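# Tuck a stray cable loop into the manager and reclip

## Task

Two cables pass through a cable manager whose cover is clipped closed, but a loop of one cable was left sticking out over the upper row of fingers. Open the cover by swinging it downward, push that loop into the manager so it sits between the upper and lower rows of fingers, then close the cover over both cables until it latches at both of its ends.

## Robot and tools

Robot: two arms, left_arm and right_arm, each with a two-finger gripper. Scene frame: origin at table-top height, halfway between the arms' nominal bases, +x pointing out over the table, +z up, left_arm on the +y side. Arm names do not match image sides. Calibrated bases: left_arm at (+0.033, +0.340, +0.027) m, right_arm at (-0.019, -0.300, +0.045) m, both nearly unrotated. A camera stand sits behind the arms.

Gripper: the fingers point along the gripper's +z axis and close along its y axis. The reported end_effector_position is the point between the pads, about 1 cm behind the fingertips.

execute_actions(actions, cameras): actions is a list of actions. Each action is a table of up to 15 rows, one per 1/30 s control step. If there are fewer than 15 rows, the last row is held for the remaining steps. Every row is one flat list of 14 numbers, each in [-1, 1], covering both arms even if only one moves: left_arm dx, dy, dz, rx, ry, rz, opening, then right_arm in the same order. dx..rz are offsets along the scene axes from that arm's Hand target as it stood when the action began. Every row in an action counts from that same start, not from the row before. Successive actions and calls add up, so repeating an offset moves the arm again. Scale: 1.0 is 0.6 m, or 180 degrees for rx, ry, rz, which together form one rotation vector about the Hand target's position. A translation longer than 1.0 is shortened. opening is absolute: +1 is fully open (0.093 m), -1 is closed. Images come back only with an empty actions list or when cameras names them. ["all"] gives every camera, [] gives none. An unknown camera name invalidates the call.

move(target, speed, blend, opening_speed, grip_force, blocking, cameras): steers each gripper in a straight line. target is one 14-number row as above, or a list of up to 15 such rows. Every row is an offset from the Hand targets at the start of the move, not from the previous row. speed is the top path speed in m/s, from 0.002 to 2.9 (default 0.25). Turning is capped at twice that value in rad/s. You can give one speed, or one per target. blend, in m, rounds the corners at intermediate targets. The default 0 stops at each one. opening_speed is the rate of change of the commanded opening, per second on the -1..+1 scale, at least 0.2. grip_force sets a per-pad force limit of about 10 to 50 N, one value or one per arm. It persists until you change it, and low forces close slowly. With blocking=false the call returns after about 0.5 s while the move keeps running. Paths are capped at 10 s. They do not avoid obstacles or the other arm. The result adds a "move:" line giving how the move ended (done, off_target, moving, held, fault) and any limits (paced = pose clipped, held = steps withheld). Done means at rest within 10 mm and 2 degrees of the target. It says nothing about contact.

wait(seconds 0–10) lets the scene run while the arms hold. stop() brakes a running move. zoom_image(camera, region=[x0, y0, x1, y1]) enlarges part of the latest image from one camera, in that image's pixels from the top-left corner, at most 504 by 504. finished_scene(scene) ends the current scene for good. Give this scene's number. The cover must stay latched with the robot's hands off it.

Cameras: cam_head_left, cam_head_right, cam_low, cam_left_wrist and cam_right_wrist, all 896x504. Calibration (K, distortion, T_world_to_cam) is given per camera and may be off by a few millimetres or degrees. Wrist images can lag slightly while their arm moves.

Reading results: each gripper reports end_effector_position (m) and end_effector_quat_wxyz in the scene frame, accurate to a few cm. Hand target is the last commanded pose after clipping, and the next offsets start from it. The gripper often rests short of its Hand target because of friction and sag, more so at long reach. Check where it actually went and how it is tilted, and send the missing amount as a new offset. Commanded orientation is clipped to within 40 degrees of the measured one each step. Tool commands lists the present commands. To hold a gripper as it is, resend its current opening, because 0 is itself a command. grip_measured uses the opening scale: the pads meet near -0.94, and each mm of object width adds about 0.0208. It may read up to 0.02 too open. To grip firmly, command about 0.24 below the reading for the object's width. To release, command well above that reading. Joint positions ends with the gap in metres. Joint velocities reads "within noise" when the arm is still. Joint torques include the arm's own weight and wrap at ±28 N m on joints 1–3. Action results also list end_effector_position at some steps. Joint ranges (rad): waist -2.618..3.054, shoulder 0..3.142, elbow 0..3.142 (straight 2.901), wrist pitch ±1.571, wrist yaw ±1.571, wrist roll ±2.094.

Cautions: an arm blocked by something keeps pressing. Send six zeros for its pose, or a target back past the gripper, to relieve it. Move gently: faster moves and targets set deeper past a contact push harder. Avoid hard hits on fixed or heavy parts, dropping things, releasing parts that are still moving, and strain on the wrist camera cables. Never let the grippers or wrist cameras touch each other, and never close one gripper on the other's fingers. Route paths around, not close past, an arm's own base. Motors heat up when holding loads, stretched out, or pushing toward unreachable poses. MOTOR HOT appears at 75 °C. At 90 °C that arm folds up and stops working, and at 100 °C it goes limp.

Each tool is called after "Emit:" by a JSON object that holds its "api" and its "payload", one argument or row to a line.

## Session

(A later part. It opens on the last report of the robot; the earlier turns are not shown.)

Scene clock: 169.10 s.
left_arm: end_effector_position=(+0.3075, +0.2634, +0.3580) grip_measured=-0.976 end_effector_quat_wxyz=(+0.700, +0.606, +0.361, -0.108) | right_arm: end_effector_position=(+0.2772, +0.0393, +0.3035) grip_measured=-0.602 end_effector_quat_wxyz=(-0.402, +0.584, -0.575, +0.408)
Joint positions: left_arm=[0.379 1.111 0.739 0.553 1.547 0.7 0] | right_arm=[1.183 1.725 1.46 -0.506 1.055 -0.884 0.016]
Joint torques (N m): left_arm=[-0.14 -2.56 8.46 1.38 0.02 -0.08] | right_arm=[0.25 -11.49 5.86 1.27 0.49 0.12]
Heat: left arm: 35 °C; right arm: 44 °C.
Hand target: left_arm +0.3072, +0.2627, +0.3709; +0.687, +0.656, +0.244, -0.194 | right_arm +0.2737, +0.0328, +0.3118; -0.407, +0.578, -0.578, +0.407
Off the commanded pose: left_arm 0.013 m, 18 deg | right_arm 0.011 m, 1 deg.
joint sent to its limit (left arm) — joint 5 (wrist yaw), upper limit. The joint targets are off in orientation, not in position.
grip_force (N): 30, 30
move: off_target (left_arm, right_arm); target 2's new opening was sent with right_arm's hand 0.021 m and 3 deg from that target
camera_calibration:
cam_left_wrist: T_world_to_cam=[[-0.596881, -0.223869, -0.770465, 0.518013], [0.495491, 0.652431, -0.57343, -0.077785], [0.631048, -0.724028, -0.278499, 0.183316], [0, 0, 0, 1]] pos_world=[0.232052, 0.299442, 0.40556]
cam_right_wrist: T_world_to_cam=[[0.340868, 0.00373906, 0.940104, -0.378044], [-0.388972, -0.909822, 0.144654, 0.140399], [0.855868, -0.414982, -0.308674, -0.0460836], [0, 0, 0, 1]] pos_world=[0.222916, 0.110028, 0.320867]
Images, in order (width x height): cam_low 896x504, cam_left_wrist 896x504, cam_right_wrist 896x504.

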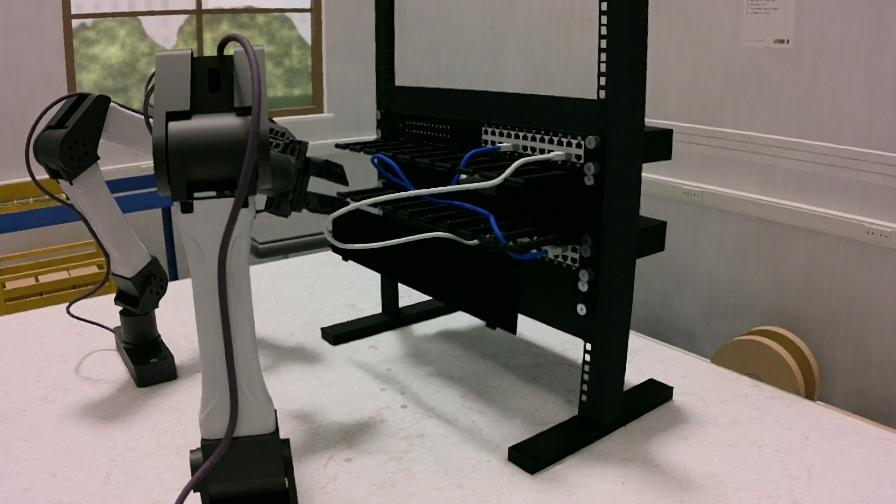

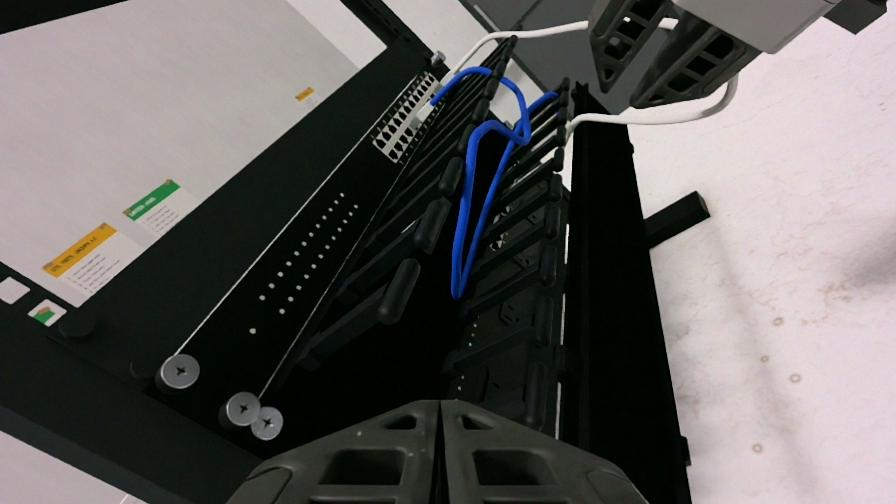

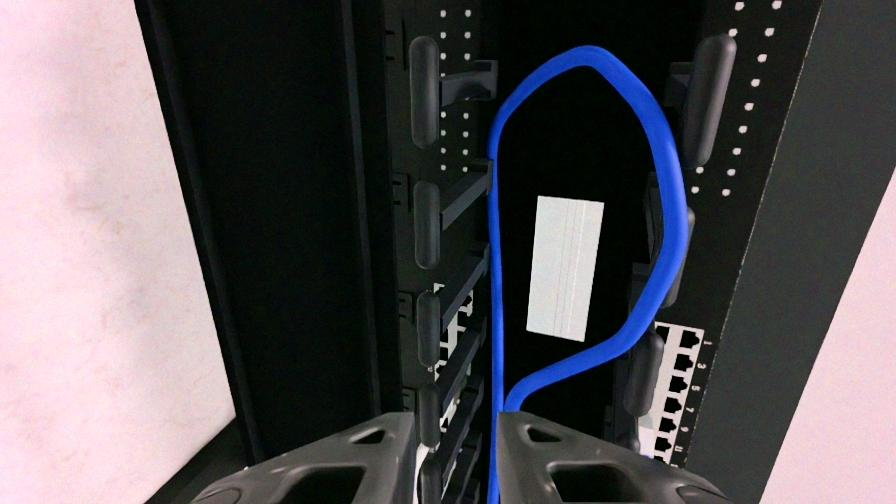

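Emit:
{"api": "move", "payload": {
  "target": [
    [0,0,0,0,0,0,-1,-0.12,-0.06,0.05,0,0,0,-0.4]
  ],
  "speed": 0.15,
  "cameras": ["cam_right_wrist","cam_head_left","cam_head_right"]
}}

Emit:
{"api": "zoom_image", "payload": {
  "camera": "cam_head_left",
  "region": [300, 60, 600, 200]
}}

Scene clock: 182.67 s.
left_arm: end_effector_position=(+0.3075, +0.2634, +0.3580) grip_measured=-0.976 end_effector_quat_wxyz=(+0.700, +0.606, +0.361, -0.108) | right_arm: end_effector_position=(+0.2030, -0.0034, +0.3318) grip_measured=-0.402 end_effector_quat_wxyz=(-0.398, +0.585, -0.575, +0.410)
Joint positions: left_arm=[0.379 1.111 0.739 0.553 1.547 0.7 0] | right_arm=[1.358 1.564 1.453 -0.955 1.165 -0.565 0.026]
Joint torques (N m): left_arm=[-0.17 -2.54 8.47 1.37 0.01 -0.08] | right_arm=[0.43 -7.12 7.99 0.93 0.65 0.12]
Heat: left arm: 36 °C; right arm: 44 °C.
Hand target: left_arm +0.3072, +0.2627, +0.3709; +0.687, +0.656, +0.244, -0.194 | right_arm +0.2017, -0.0032, +0.3419; -0.407, +0.578, -0.578, +0.407
Off the commanded pose: left_arm 0.013 m, 18 deg | right_arm 0.010 m, 1 deg.
joint sent to its limit (left arm) — joint 5 (wrist yaw), upper limit. The joint targets are off in orientation, not in position.
grip_force (N): 30, 30
move: off_target (left_arm)
camera_calibration:
cam_right_wrist: T_world_to_cam=[[0.343039, 0.0105676, 0.939262, -0.379319], [-0.391637, -0.907269, 0.153242, 0.0663467], [0.853782, -0.420418, -0.30709, 0.00831226], [0, 0, 0, 1]] pos_world=[0.149008, 0.0676974, 0.348665]
Images, in order (width x height): cam_head_left 896x504, cam_head_right 896x504, cam_right_wrist 896x504.

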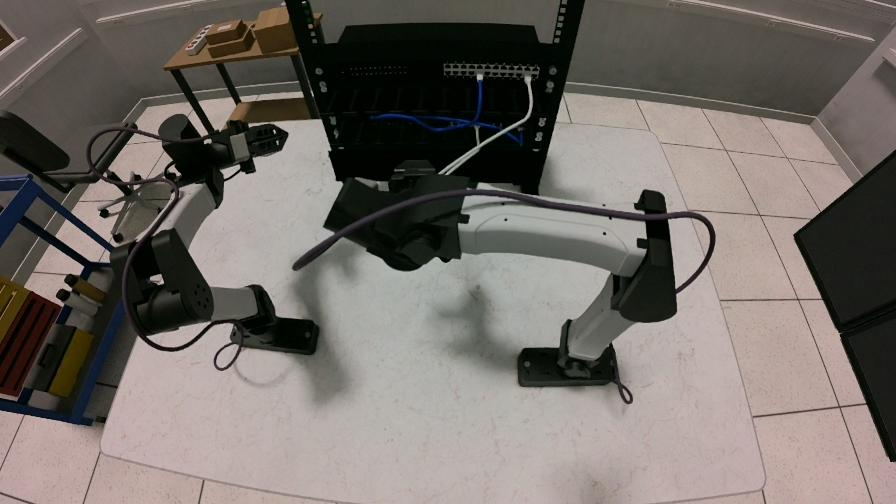

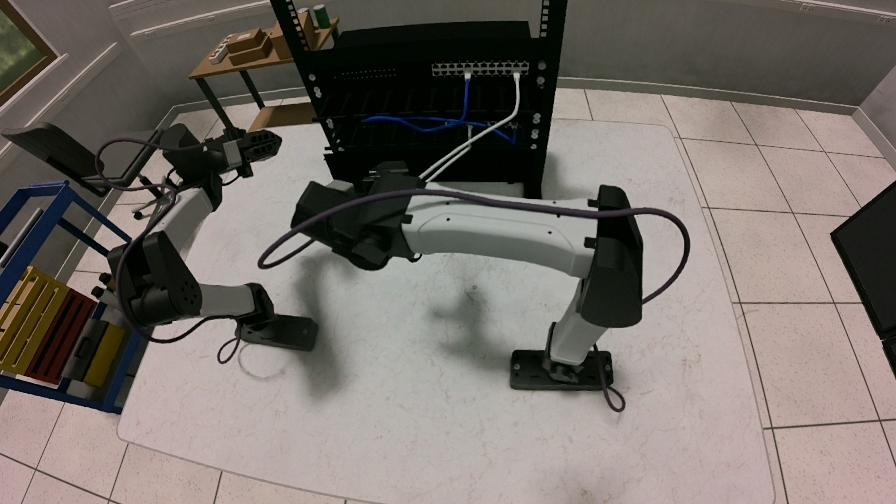

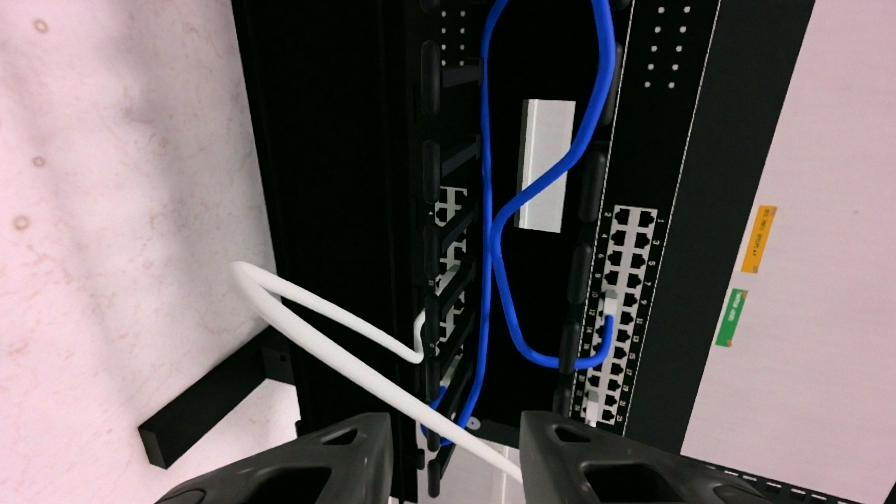

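Scaled by 1.680.

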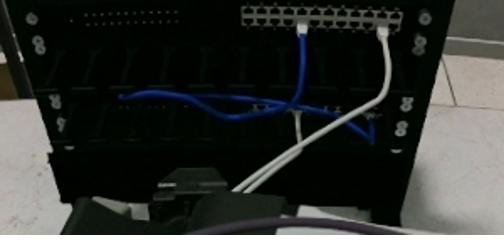

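Emit:
{"api": "move", "payload": {
  "target": [
    [0,0,0,0,0,0,-1,-0.02,-0.02,-0.11,0,0,0,-0.1],
    [0,0,0,0,0,0,-1,0.1,-0.035,-0.115,0,0,0,-0.1]
  ],
  "speed": 0.12,
  "cameras": ["cam_right_wrist","cam_low"]
}}

Scene clock: 191.73 s.
left_arm: end_effector_position=(+0.3075, +0.2634, +0.3580) grip_measured=-0.976 end_effector_quat_wxyz=(+0.700, +0.606, +0.361, -0.108) | right_arm: end_effector_position=(+0.2620, -0.0221, +0.2671) grip_measured=-0.102 end_effector_quat_wxyz=(-0.395, +0.583, -0.575, +0.415)
Joint positions: left_arm=[0.379 1.111 0.739 0.553 1.547 0.7 0] | right_arm=[1.157 1.512 1.088 -0.336 1.05 -0.913 0.04]
Joint torques (N m): left_arm=[-0.16 -2.5 8.51 1.37 0.01 -0.08] | right_arm=[-0.39 -9.16 5.39 1.6 0.25 -0.02]
Heat: left arm: 37 °C; right arm: 43 °C.
Hand target: left_arm +0.3072, +0.2627, +0.3709; +0.687, +0.656, +0.244, -0.194 | right_arm +0.2617, -0.0243, +0.2729; -0.407, +0.578, -0.578, +0.407
Off the commanded pose: left_arm 0.013 m, 18 deg | right_arm 0.006 m, 2 deg.
joint sent to its limit (left arm) — joint 5 (wrist yaw), upper limit. The joint targets are off in orientation, not in position.
grip_force (N): 30, 30
move: off_target (left_arm)
camera_calibration:
cam_right_wrist: T_world_to_cam=[[0.340143, 0.0134958, 0.940277, -0.33802], [-0.400546, -0.902577, 0.157851, 0.083609], [0.850803, -0.430316, -0.3016, -0.0708104], [0, 0, 0, 1]] pos_world=[0.20871, 0.0495546, 0.283279]
Images, in order (width x height): cam_low 896x504, cam_right_wrist 896x504.

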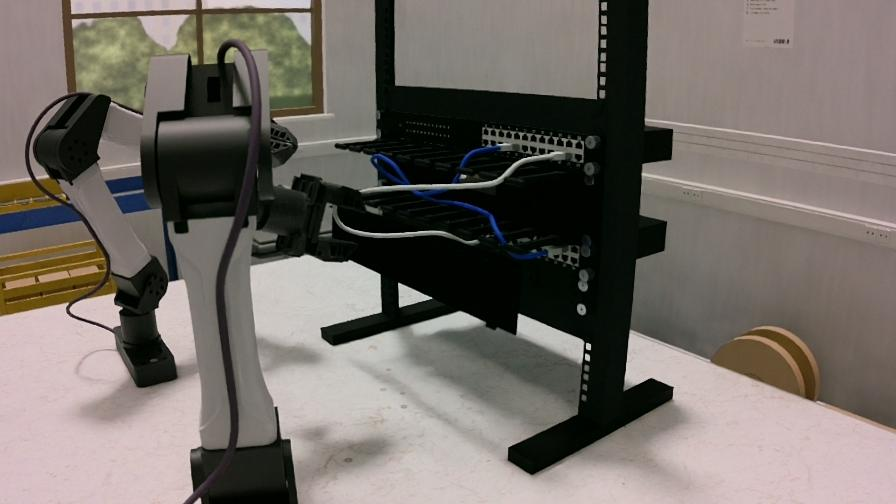

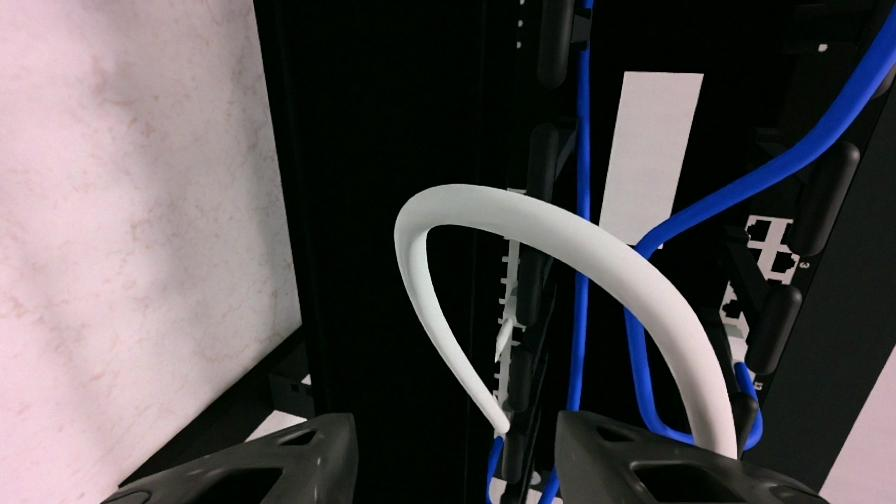

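Emit:
{"api": "move", "payload": {
  "target": [
    [0,0,0,0,0,0,-1,-0.07,0,0,0,0,0,-0.1],
    [0,0,0,0,0,0,-1,-0.07,0,0.075,0,0,0,-0.1],
    [0,0,0,0,0,0,-1,0.055,0,0.075,0,0,0,-0.1]
  ],
  "speed": 0.12,
  "blend": [0.005,0.005,0],
  "cameras": ["cam_right_wrist","cam_low"]
}}

Scene clock: 198.47 s.
left_arm: end_effector_position=(+0.3075, +0.2634, +0.3580) grip_measured=-0.976 end_effector_quat_wxyz=(+0.700, +0.606, +0.361, -0.108) | right_arm: end_effector_position=(+0.2904, -0.0306, +0.3110) grip_measured=-0.102 end_effector_quat_wxyz=(-0.396, +0.583, -0.576, +0.413)
Joint positions: left_arm=[0.379 1.111 0.739 0.553 1.547 0.7 0] | right_arm=[1.062 1.497 1.229 -0.395 0.975 -1.025 0.04]
Joint torques (N m): left_arm=[-0.17 -2.58 8.47 1.37 0 -0.08] | right_arm=[-0.38 -5.44 8.53 1.73 0.21 -0.02]
Heat: left arm: 37 °C; right arm: 42 °C.
Hand target: left_arm +0.3072, +0.2627, +0.3709; +0.687, +0.656, +0.244, -0.194 | right_arm +0.2947, -0.0242, +0.3179; -0.407, +0.578, -0.578, +0.407
Off the commanded pose: left_arm 0.013 m, 18 deg | right_arm 0.010 m, 2 deg.
joint sent to its limit (left arm) — joint 5 (wrist yaw), upper limit. The joint targets are off in orientation, not in position.
grip_force (N): 30, 30
move: off_target (left_arm)
camera_calibration:
cam_right_wrist: T_world_to_cam=[[0.342425, 0.0106114, 0.939485, -0.389466], [-0.400109, -0.903087, 0.156032, 0.080733], [0.850093, -0.429326, -0.304994, -0.0840375], [0, 0, 0, 1]] pos_world=[0.237104, 0.0409623, 0.32767]
Images, in order (width x height): cam_low 896x504, cam_right_wrist 896x504.

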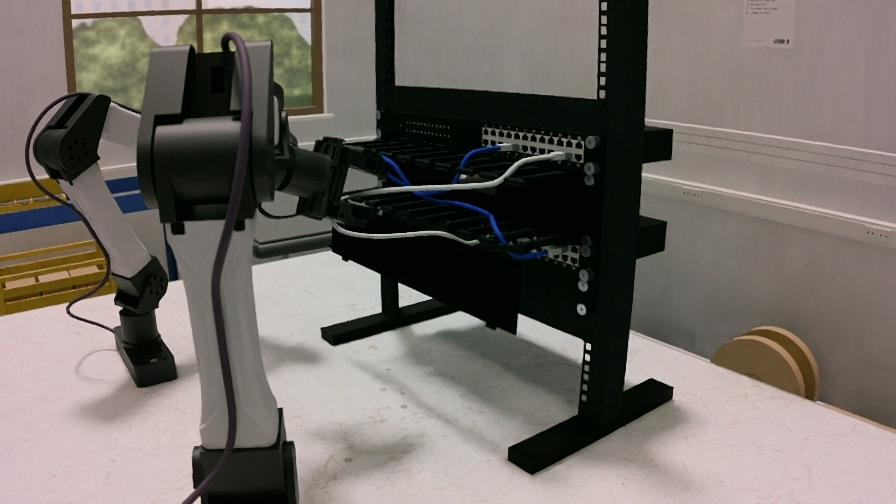

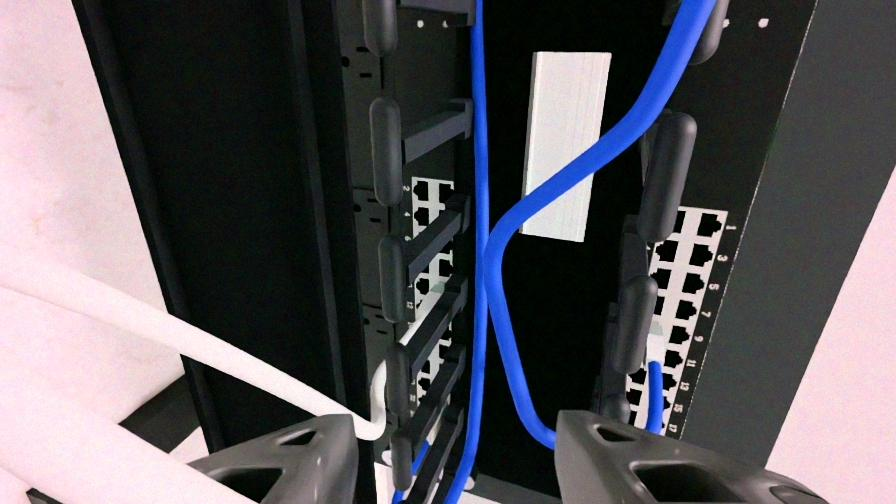

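Emit:
{"api": "move", "payload": {
  "target": [
    [0,0,0,0,0,0,-1,-0.18,0,0,0,0,0,-0.1],
    [0,0,0,0,0,0,-1,-0.18,0.05,-0.068,0,0,0,-0.1],
    [0,0,0,0,0,0,-1,-0.015,0.05,-0.068,0,0,0,-0.1]
  ],
  "speed": 0.12,
  "blend": [0.005,0.005,0],
  "cameras": ["cam_right_wrist","cam_low"]
}}

Scene clock: 212.27 s.
left_arm: end_effector_position=(+0.3075, +0.2634, +0.3580) grip_measured=-0.976 end_effector_quat_wxyz=(+0.700, +0.606, +0.361, -0.108) | right_arm: end_effector_position=(+0.2844, +0.0032, +0.2851) grip_measured=-0.102 end_effector_quat_wxyz=(-0.410, +0.573, -0.580, +0.409)
Joint positions: left_arm=[0.379 1.111 0.739 0.553 1.547 0.7 0] | right_arm=[1.127 1.606 1.228 -0.31 1.027 -0.95 0.04]
Joint torques (N m): left_arm=[-0.21 -2.56 8.49 1.37 0.01 -0.06] | right_arm=[-0.2 -6.35 5.49 1.66 0.21 0]
Heat: left arm: 37 °C; right arm: 41 °C.
Hand target: left_arm +0.3072, +0.2627, +0.3709; +0.687, +0.656, +0.244, -0.194 | right_arm +0.2857, +0.0058, +0.2770; -0.407, +0.579, -0.578, +0.407
Off the commanded pose: left_arm 0.013 m, 18 deg | right_arm 0.008 m, 1 deg.
joint sent to its limit (left arm) — joint 5 (wrist yaw), upper limit. The joint targets are off in orientation, not in position.
grip_force (N): 30, 30
move: off_target (left_arm)
camera_calibration:
cam_right_wrist: T_world_to_cam=[[0.325664, -0.020337, 0.945267, -0.360084], [-0.403679, -0.907055, 0.119561, 0.124388], [0.854977, -0.420521, -0.303605, -0.0741155], [0, 0, 0, 1]] pos_world=[0.230847, 0.0743369, 0.303002]
Images, in order (width x height): cam_low 896x504, cam_right_wrist 896x504.

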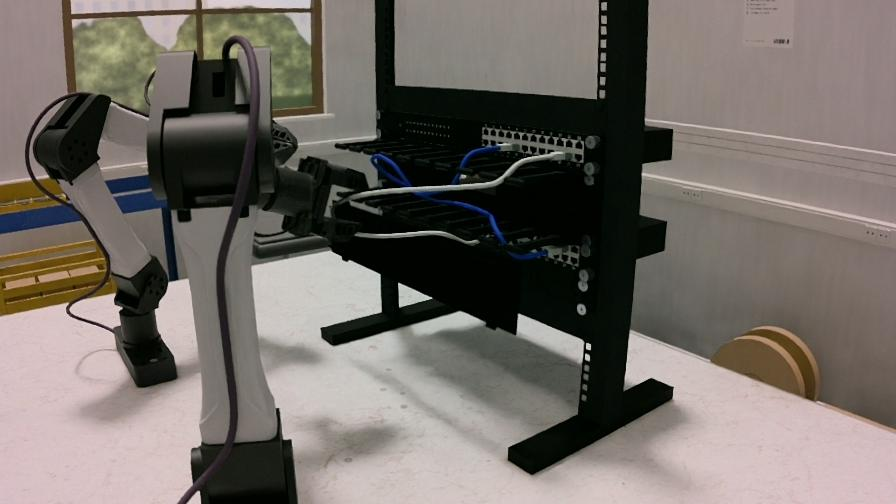

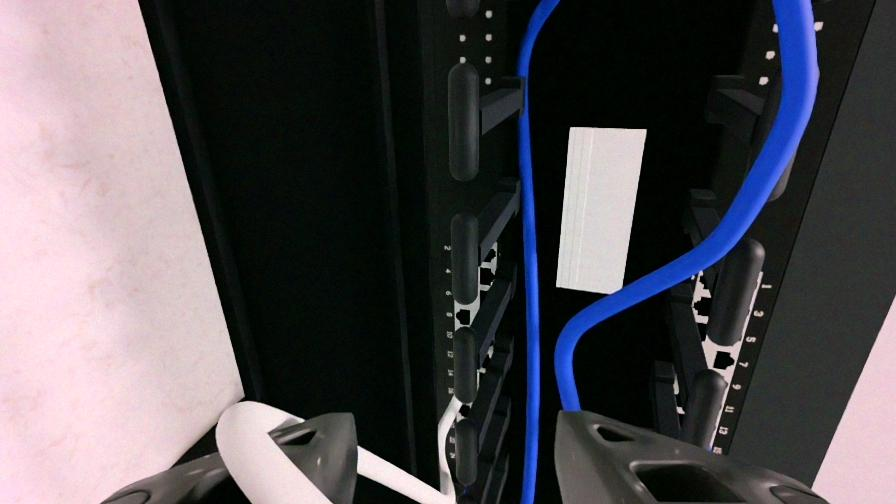

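Emit:
{"api": "zoom_image", "payload": {
  "camera": "cam_low",
  "region": [280, 140, 480, 260]
}}

Scaled by 2.520.

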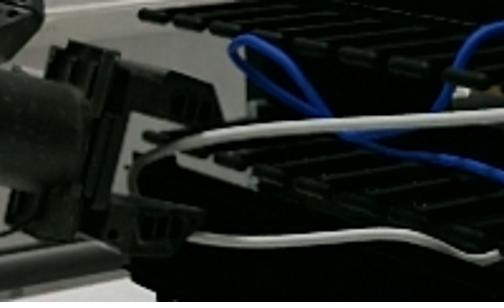

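Emit:
{"api": "move", "payload": {
  "target": [0,0,0,0,0,0,-1,0,0,0,0,0,0,-1],
  "cameras": ["cam_right_wrist","cam_low"]
}}

Emit:
{"api": "zoom_image", "payload": {
  "camera": "cam_low",
  "region": [280, 140, 480, 260]
}}

Scene clock: 220.17 s.
left_arm: end_effector_position=(+0.3075, +0.2634, +0.3580) grip_measured=-0.976 end_effector_quat_wxyz=(+0.700, +0.606, +0.361, -0.108) | right_arm: end_effector_position=(+0.2844, +0.0034, +0.2851) grip_measured=-0.932 end_effector_quat_wxyz=(-0.410, +0.573, -0.579, +0.410)
Joint positions: left_arm=[0.379 1.111 0.739 0.553 1.547 0.7 0] | right_arm=[1.127 1.606 1.228 -0.31 1.027 -0.952 0]
Joint torques (N m): left_arm=[-0.13 -2.52 8.5 1.36 0.01 -0.08] | right_arm=[-0.18 -6.46 5.27 1.69 0.19 0.04]
Motor temperatures (°C): left_arm=[23 34 38 32 22 23 28] | right_arm=[25 40 38 32 27 24 26]
Heat: left arm: 38 °C; right arm: 40 °C.
Hand target: left_arm +0.3072, +0.2627, +0.3709; +0.687, +0.656, +0.244, -0.194 | right_arm +0.2857, +0.0058, +0.2770; -0.407, +0.578, -0.578, +0.407
Off the commanded pose: left_arm 0.013 m, 18 deg | right_arm 0.009 m, 1 deg.
joint sent to its limit (left arm) — joint 5 (wrist yaw), upper limit. The joint targets are off in orientation, not in position.
grip_force (N): 30, 30
move: off_target (left_arm)
camera_calibration:
cam_right_wrist: T_world_to_cam=[[0.325542, -0.0191461, 0.945334, -0.360164], [-0.402829, -0.907329, 0.120345, 0.124066], [0.855425, -0.419985, -0.303087, -0.0743738], [0, 0, 0, 1]] pos_world=[0.230847, 0.0744375, 0.303003]
Images, in order (width x height): cam_low 896x504, cam_right_wrist 896x504.

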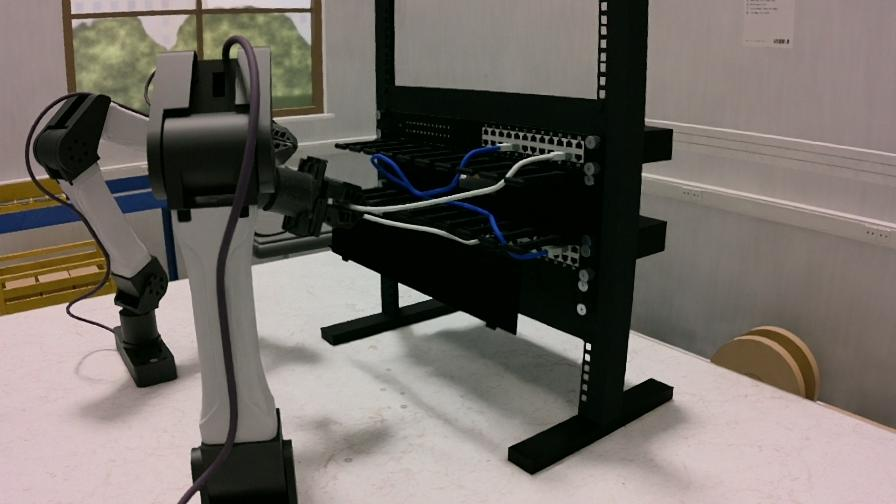

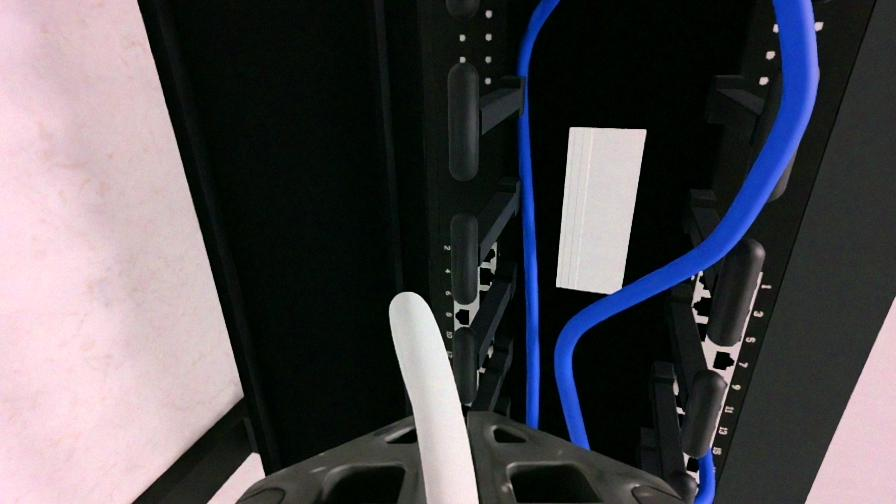

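Scaled by 2.520.

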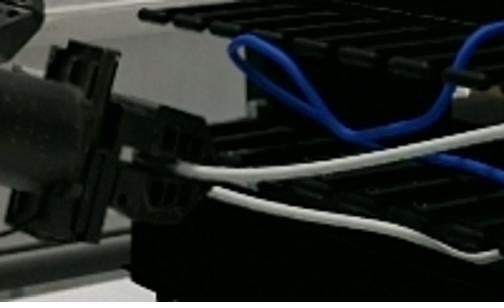

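Emit:
{"api": "move", "payload": {
  "target": [
    [0,0,0,0,0,0,-1,0.0,0.02,0.06,0,0,0,-1],
    [0,0,0,0,0,0,-1,0.18,0.03,0.06,0,0,0,-1]
  ],
  "speed": 0.1,
  "blend": [0.01,0],
  "cameras": ["cam_right_wrist","cam_low","cam_left_wrist"]
}}

Scene clock: 224.77 s.
left_arm: end_effector_position=(+0.3075, +0.2634, +0.3580) grip_measured=-0.976 end_effector_quat_wxyz=(+0.700, +0.606, +0.361, -0.108) | right_arm: end_effector_position=(+0.3818, +0.0187, +0.2977) grip_measured=-0.940 end_effector_quat_wxyz=(-0.384, +0.594, -0.576, +0.409)
Joint positions: left_arm=[0.379 1.111 0.739 0.553 1.547 0.7 0] | right_arm=[0.919 1.839 1.553 -0.307 0.847 -1.15 0]
Joint torques (N m): left_arm=[-0.12 -2.58 8.46 1.38 0.01 -0.06] | right_arm=[-1.47 -8.69 9.74 2.04 0.1 -0.11]
Heat: left arm: 38 °C; right arm: 40 °C.
Hand target: left_arm +0.3072, +0.2627, +0.3709; +0.687, +0.656, +0.244, -0.194 | right_arm +0.3938, +0.0238, +0.3130; -0.407, +0.578, -0.578, +0.407
Off the commanded pose: left_arm 0.013 m, 18 deg | right_arm 0.020 m, 3 deg.
joint sent to its limit (left arm) — joint 5 (wrist yaw), upper limit. The joint targets are off in orientation, not in position.
grip_force (N): 30, 30
move: off_target (left_arm, right_arm)
camera_calibration:
cam_left_wrist: T_world_to_cam=[[-0.596881, -0.223869, -0.770465, 0.518013], [0.495491, 0.652431, -0.57343, -0.077785], [0.631048, -0.724028, -0.278499, 0.183316], [0, 0, 0, 1]] pos_world=[0.232052, 0.299442, 0.40556]
cam_right_wrist: T_world_to_cam=[[0.367649, 0.0288709, 0.929516, -0.415729], [-0.390225, -0.902477, 0.182375, 0.152284], [0.844132, -0.42977, -0.320528, -0.137744], [0, 0, 0, 1]] pos_world=[0.328541, 0.0902365, 0.314503]
Images, in order (width x height): cam_low 896x504, cam_left_wrist 896x504, cam_right_wrist 896x504.

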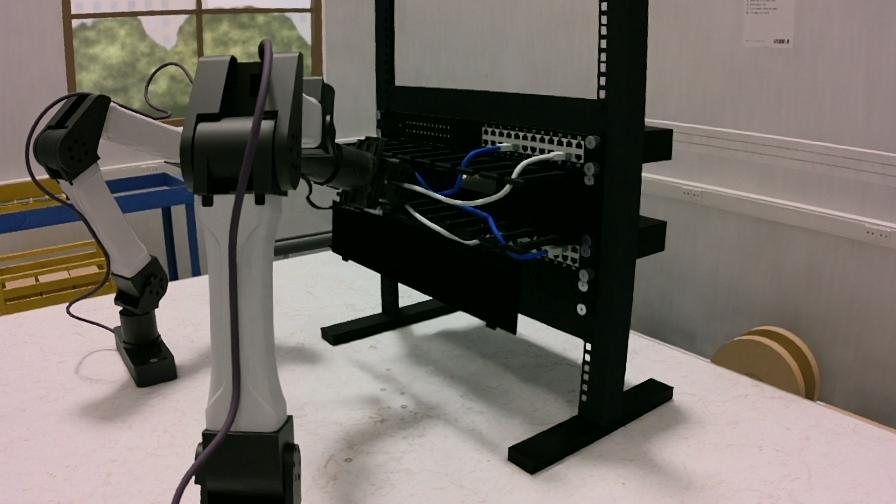

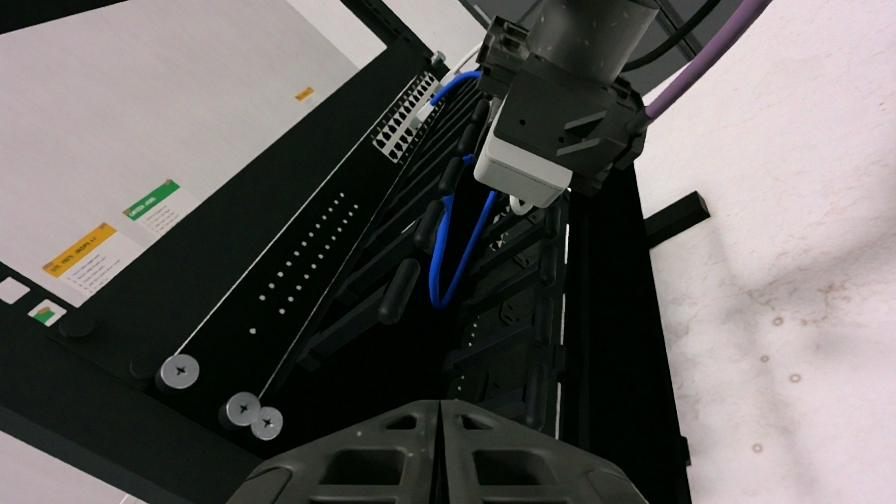

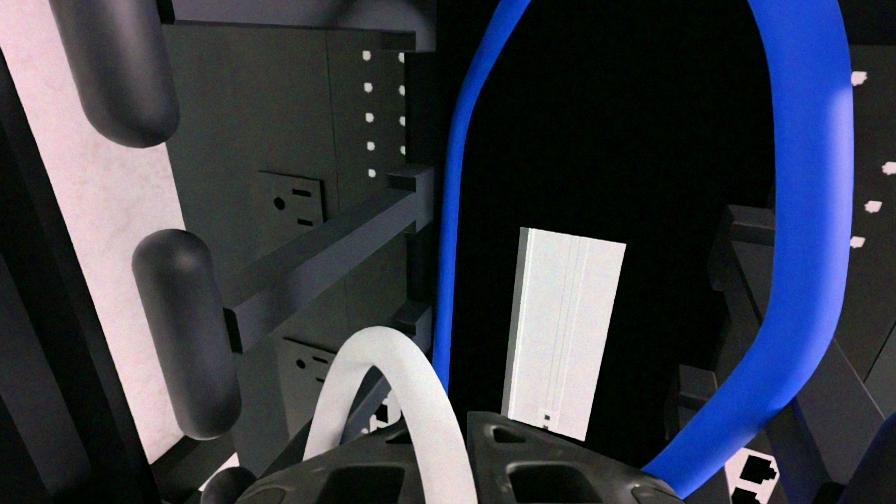

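Emit:
{"api": "move", "payload": {
  "target": [
    [0.051,0.096,-0.05,0,0,0,-1,0,0,0,0,0,0,-1],
    [0.051,0.096,-0.230,0,0,0,-1,0,0,0,0,0,0,-1],
    [0.151,0.062,-0.2415,0,0,0,-1,0,0,0,0,0,0,-1],
    [0.151,-0.121,-0.2415,0,0,0,-1,0,0,0,0,0,0,-1]
  ],
  "speed": 0.2,
  "blend": [0.03,0.02,0.02,0],
  "cameras": ["cam_left_wrist"]
}}

Emit:
{"api": "move", "payload": {
  "target": [
    [-0.045,0,-0.010,0,0,0,-1,0,0,0,0,0,0,-1],
    [-0.104,0,-0.0135,0,0,0,-1,0,0,0,0,0,0,-1],
    [-0.157,0,0.0125,0,0,0,-1,0,0,0,0,0,0,-1]
  ],
  "speed": 0.08,
  "blend": [0.01,0.01,0],
  "cameras": ["cam_right_wrist","cam_low","cam_left_wrist"]
}}

Scene clock: 238.03 s.
left_arm: end_effector_position=(+0.3894, +0.1889, +0.2180) grip_measured=-0.976 end_effector_quat_wxyz=(+0.673, +0.660, +0.259, -0.212) | right_arm: end_effector_position=(+0.3818, +0.0187, +0.2977) grip_measured=-0.940 end_effector_quat_wxyz=(-0.384, +0.594, -0.576, +0.409)
Joint positions: left_arm=[0.067 1.799 0.859 0.714 1.55 1.118 0] | right_arm=[0.919 1.839 1.553 -0.307 0.847 -1.15 0]
Joint torques (N m): left_arm=[0.54 -7.46 7.05 1.51 0.12 -0.11] | right_arm=[-1.54 -8.65 9.85 2.04 0.11 -0.11]
Heat: left arm: 38 °C; right arm: 41 °C.
Hand target: left_arm +0.3978, +0.1901, +0.2261; +0.687, +0.656, +0.244, -0.194 | right_arm +0.3938, +0.0238, +0.3130; -0.407, +0.578, -0.578, +0.407
Off the commanded pose: left_arm 0.012 m, 3 deg | right_arm 0.020 m, 3 deg.
grip_force (N): 30, 30
move: off_target (left_arm, right_arm)
camera_calibration:
cam_left_wrist: T_world_to_cam=[[-0.628749, -0.0210598, -0.777323, 0.417945], [0.678794, 0.472811, -0.561862, -0.190025], [0.379359, -0.880912, -0.282984, 0.167276], [0, 0, 0, 1]] pos_world=[0.328312, 0.246003, 0.265447]
Images, in order (width x height): cam_left_wrist 896x504.

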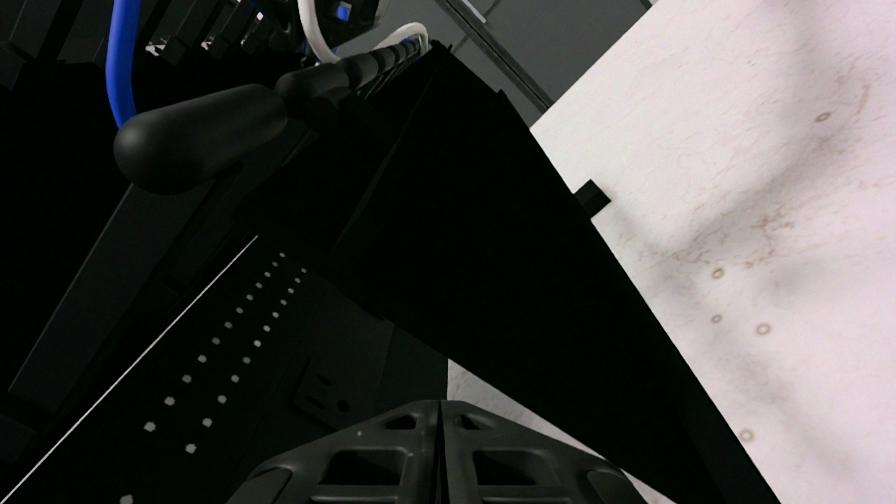

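Scene clock: 239.90 s.
left_arm: end_effector_position=(+0.3107, +0.1897, +0.2245) grip_measured=-0.976 end_effector_quat_wxyz=(+0.674, +0.655, +0.272, -0.206) | right_arm: end_effector_position=(+0.3818, +0.0187, +0.2977) grip_measured=-0.940 end_effector_quat_wxyz=(-0.384, +0.594, -0.576, +0.409)
Joint positions: left_arm=[0.085 1.484 0.537 0.754 1.538 1.074 0] | right_arm=[0.919 1.839 1.553 -0.307 0.847 -1.15 0]
Joint torques (N m): left_arm=[0.55 -8.09 3.84 1.61 0.35 -0.07] | right_arm=[-1.58 -8.69 9.65 2.04 0.11 -0.11]
Heat: left arm: 38 °C; right arm: 42 °C.
Hand target: left_arm +0.3036, +0.1901, +0.2336; +0.687, +0.656, +0.244, -0.194 | right_arm +0.3938, +0.0238, +0.3130; -0.407, +0.578, -0.578, +0.407
Off the commanded pose: left_arm 0.011 m, 4 deg | right_arm 0.020 m, 3 deg.
joint sent to its limit (left arm) — joint 5 (wrist yaw), upper limit. The joint targets still meet the commanded pose.
grip_force (N): 30, 30
move: off_target (left_arm, right_arm)
camera_calibration:
cam_left_wrist: T_world_to_cam=[[-0.636749, -0.0388902, -0.77009, 0.377752], [0.658283, 0.492643, -0.569181, -0.129111], [0.401515, -0.869362, -0.288089, 0.1918], [0, 0, 0, 1]] pos_world=[0.248514, 0.24504, 0.272671]
cam_right_wrist: T_world_to_cam=[[0.367649, 0.0288709, 0.929516, -0.415729], [-0.390225, -0.902477, 0.182375, 0.152284], [0.844132, -0.42977, -0.320528, -0.137744], [0, 0, 0, 1]] pos_world=[0.328541, 0.0902365, 0.314503]
Images, in order (width x height): cam_low 896x504, cam_left_wrist 896x504, cam_right_wrist 896x504.

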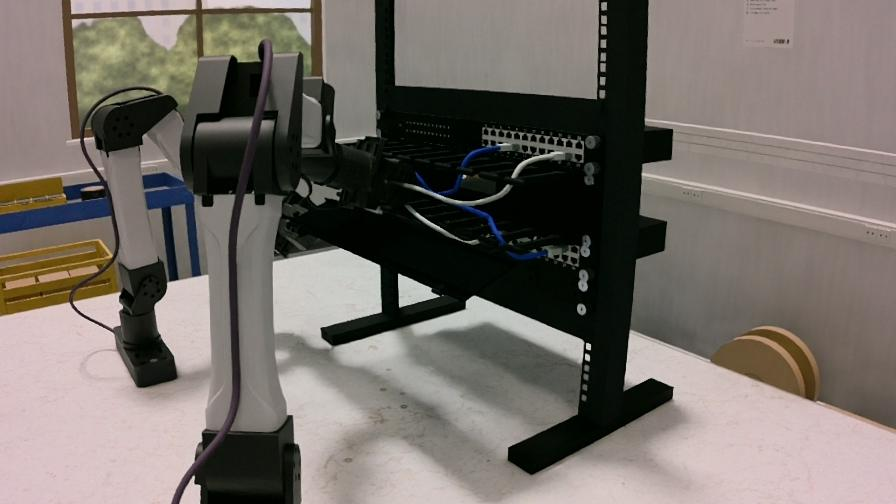

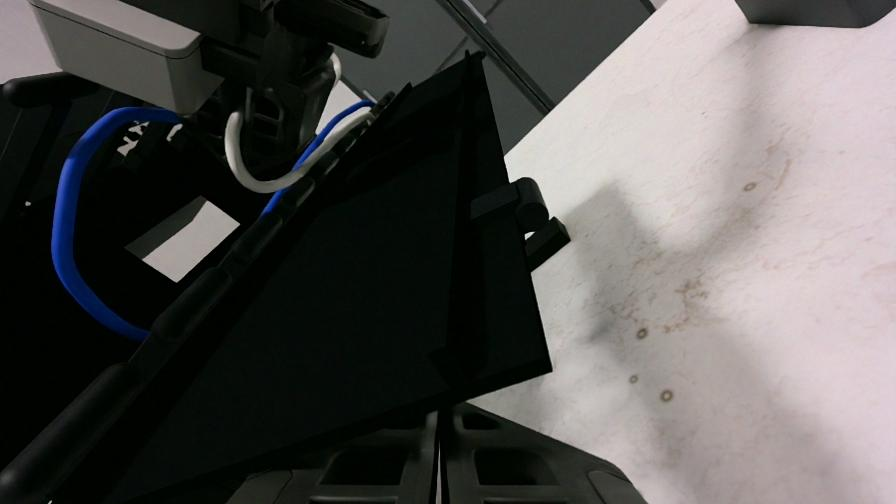

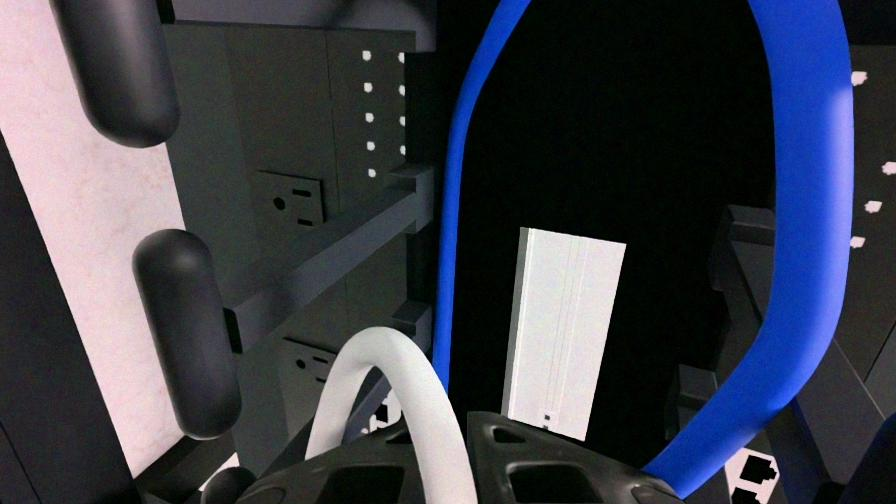

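Emit:
{"api": "move", "payload": {
  "target": [
    [-0.021,0,0.035,0,0,0,-1,0,0,0,0,0,0,-1],
    [-0.031,0,0.055,0,0,0,-1,0,0,0,0,0,0,-1]
  ],
  "speed": 0.06,
  "blend": [0.003,0],
  "cameras": ["cam_low","cam_left_wrist"]
}}

Scene clock: 243.87 s.
left_arm: end_effector_position=(+0.2928, +0.1893, +0.2541) grip_measured=-0.976 end_effector_quat_wxyz=(+0.674, +0.650, +0.280, -0.211) | right_arm: end_effector_position=(+0.3818, +0.0188, +0.2977) grip_measured=-0.940 end_effector_quat_wxyz=(-0.384, +0.594, -0.576, +0.409)
Joint positions: left_arm=[0.088 1.329 0.517 0.731 1.537 0.94 0] | right_arm=[0.919 1.839 1.553 -0.307 0.846 -1.15 0]
Joint torques (N m): left_arm=[0.57 -7.77 4.9 1.65 0.3 -0.04] | right_arm=[-1.62 -8.59 9.73 2.04 0.11 -0.15]
Heat: left arm: 38 °C; right arm: 42 °C.
Hand target: left_arm +0.2850, +0.1901, +0.2666; +0.687, +0.656, +0.244, -0.194 | right_arm +0.3937, +0.0239, +0.3130; -0.407, +0.579, -0.578, +0.407
Off the commanded pose: left_arm 0.015 m, 5 deg | right_arm 0.020 m, 3 deg.
joint sent to its limit (left arm) — joint 5 (wrist yaw), upper limit. The joint targets still meet the commanded pose.
grip_force (N): 30, 30
move: off_target (left_arm, right_arm)
camera_calibration:
cam_left_wrist: T_world_to_cam=[[-0.651939, -0.0464377, -0.756848, 0.39167], [0.644135, 0.492717, -0.585081, -0.092115], [0.400082, -0.868949, -0.29131, 0.208261], [0, 0, 0, 1]] pos_world=[0.231358, 0.244543, 0.303208]
Images, in order (width x height): cam_low 896x504, cam_left_wrist 896x504.

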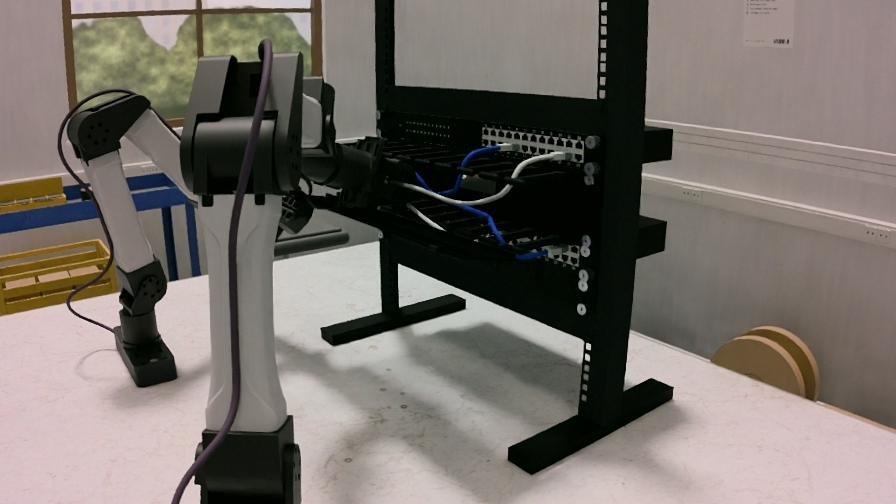

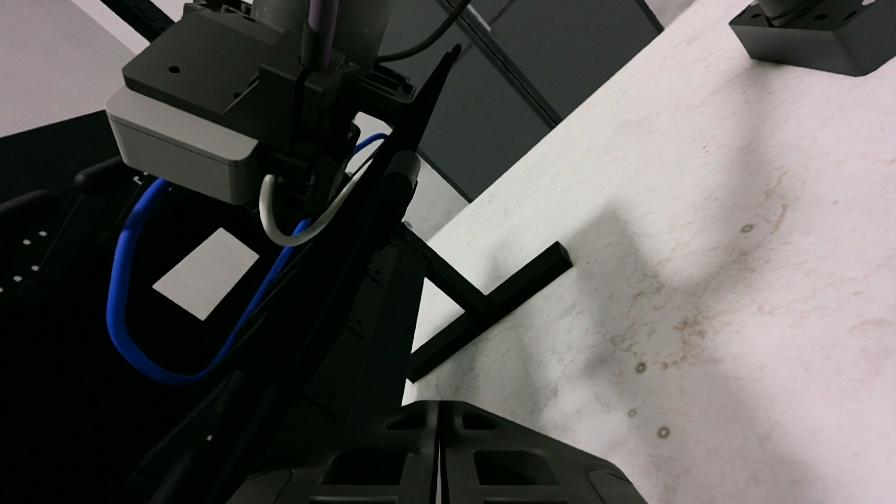

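Emit:
{"api": "move", "payload": {
  "target": [
    [0,0,0,0,0,0,-1,0,0,0,0,0,0,-0.55],
    [0,0,0,0,0,0,-1,-0.22,0,0.05,0,0,0,-0.55]
  ],
  "speed": 0.15,
  "cameras": ["cam_right_wrist","cam_left_wrist","cam_low"]
}}

Scene clock: 248.90 s.
left_arm: end_effector_position=(+0.2893, +0.1891, +0.2532) grip_measured=-0.976 end_effector_quat_wxyz=(+0.672, +0.648, +0.285, -0.217) | right_arm: end_effector_position=(+0.2631, +0.0280, +0.3287) grip_measured=-0.552 end_effector_quat_wxyz=(-0.396, +0.589, -0.572, +0.410)
Joint positions: left_arm=[0.088 1.313 0.508 0.709 1.538 0.94 0] | right_arm=[1.208 1.681 1.523 -0.66 1.071 -0.851 0.019]
Joint torques (N m): left_arm=[0.64 -6.61 5.72 1.66 0.29 0.08] | right_arm=[0.08 -10.3 7.73 1.27 0.48 0.14]
Motor temperatures (°C): left_arm=[23 35 38 33 22 23 28] | right_arm=[25 41 43 33 27 24 26]
Heat: left arm: 38 °C; right arm: 43 °C.
Hand target: left_arm +0.2849, +0.1900, +0.2666; +0.687, +0.656, +0.244, -0.194 | right_arm +0.2617, +0.0238, +0.3430; -0.407, +0.578, -0.578, +0.407
Off the commanded pose: left_arm 0.014 m, 6 deg | right_arm 0.015 m, 2 deg.
joint sent to its limit (left arm) — joint 5 (wrist yaw), upper limit. The joint targets still meet the commanded pose.
grip_force (N): 30, 30
move: off_target (left_arm, right_arm)
camera_calibration:
cam_left_wrist: T_world_to_cam=[[-0.664322, -0.0466382, -0.74599, 0.389545], [0.635, 0.491249, -0.596195, -0.0845184], [0.394272, -0.86977, -0.296733, 0.212425], [0, 0, 0, 1]] pos_world=[0.228699, 0.244448, 0.30324]
cam_right_wrist: T_world_to_cam=[[0.346784, 0.0194225, 0.937744, -0.398128], [-0.386236, -0.908126, 0.161642, 0.114686], [0.854729, -0.418245, -0.307422, -0.0310521], [0, 0, 0, 1]] pos_world=[0.208901, 0.0988943, 0.345258]
Images, in order (width x height): cam_low 896x504, cam_left_wrist 896x504, cam_right_wrist 896x504.

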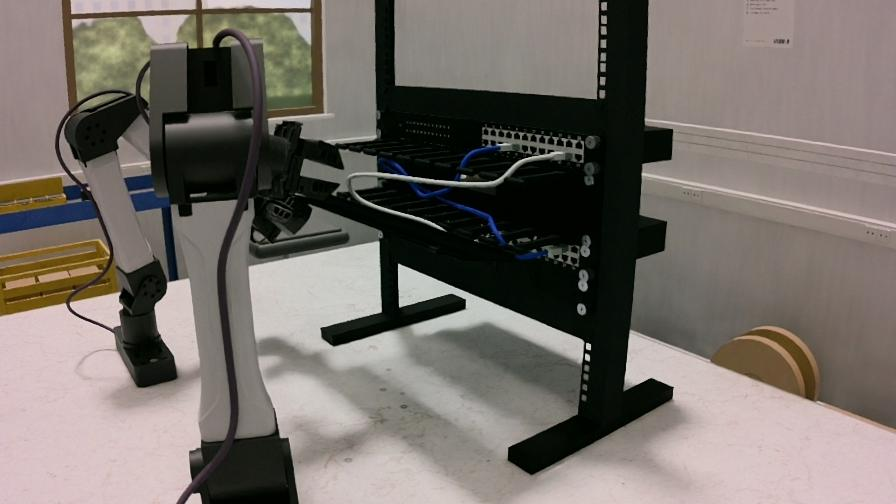

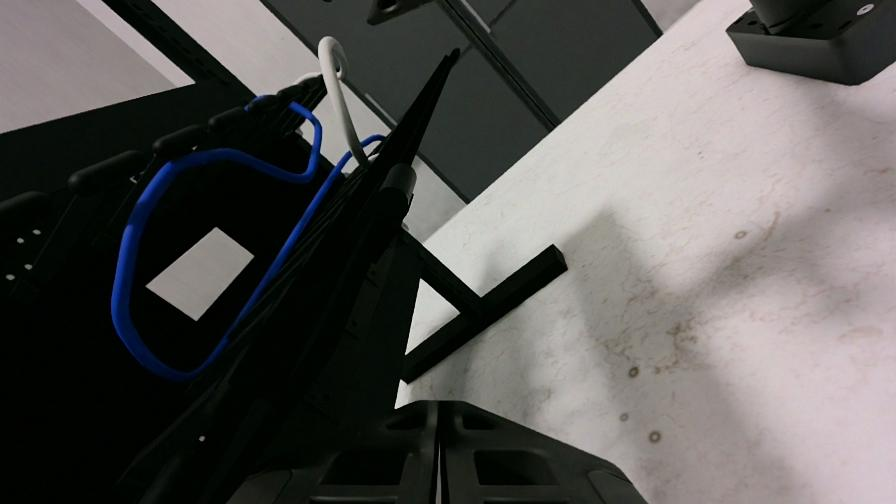

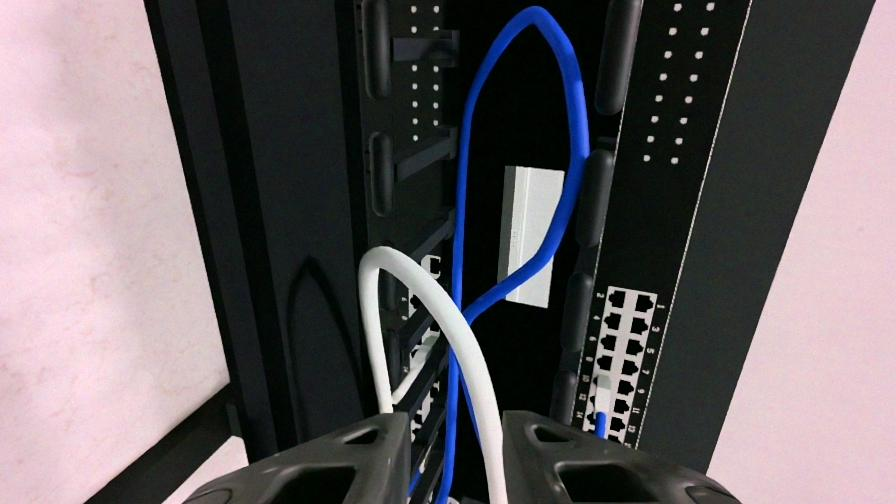

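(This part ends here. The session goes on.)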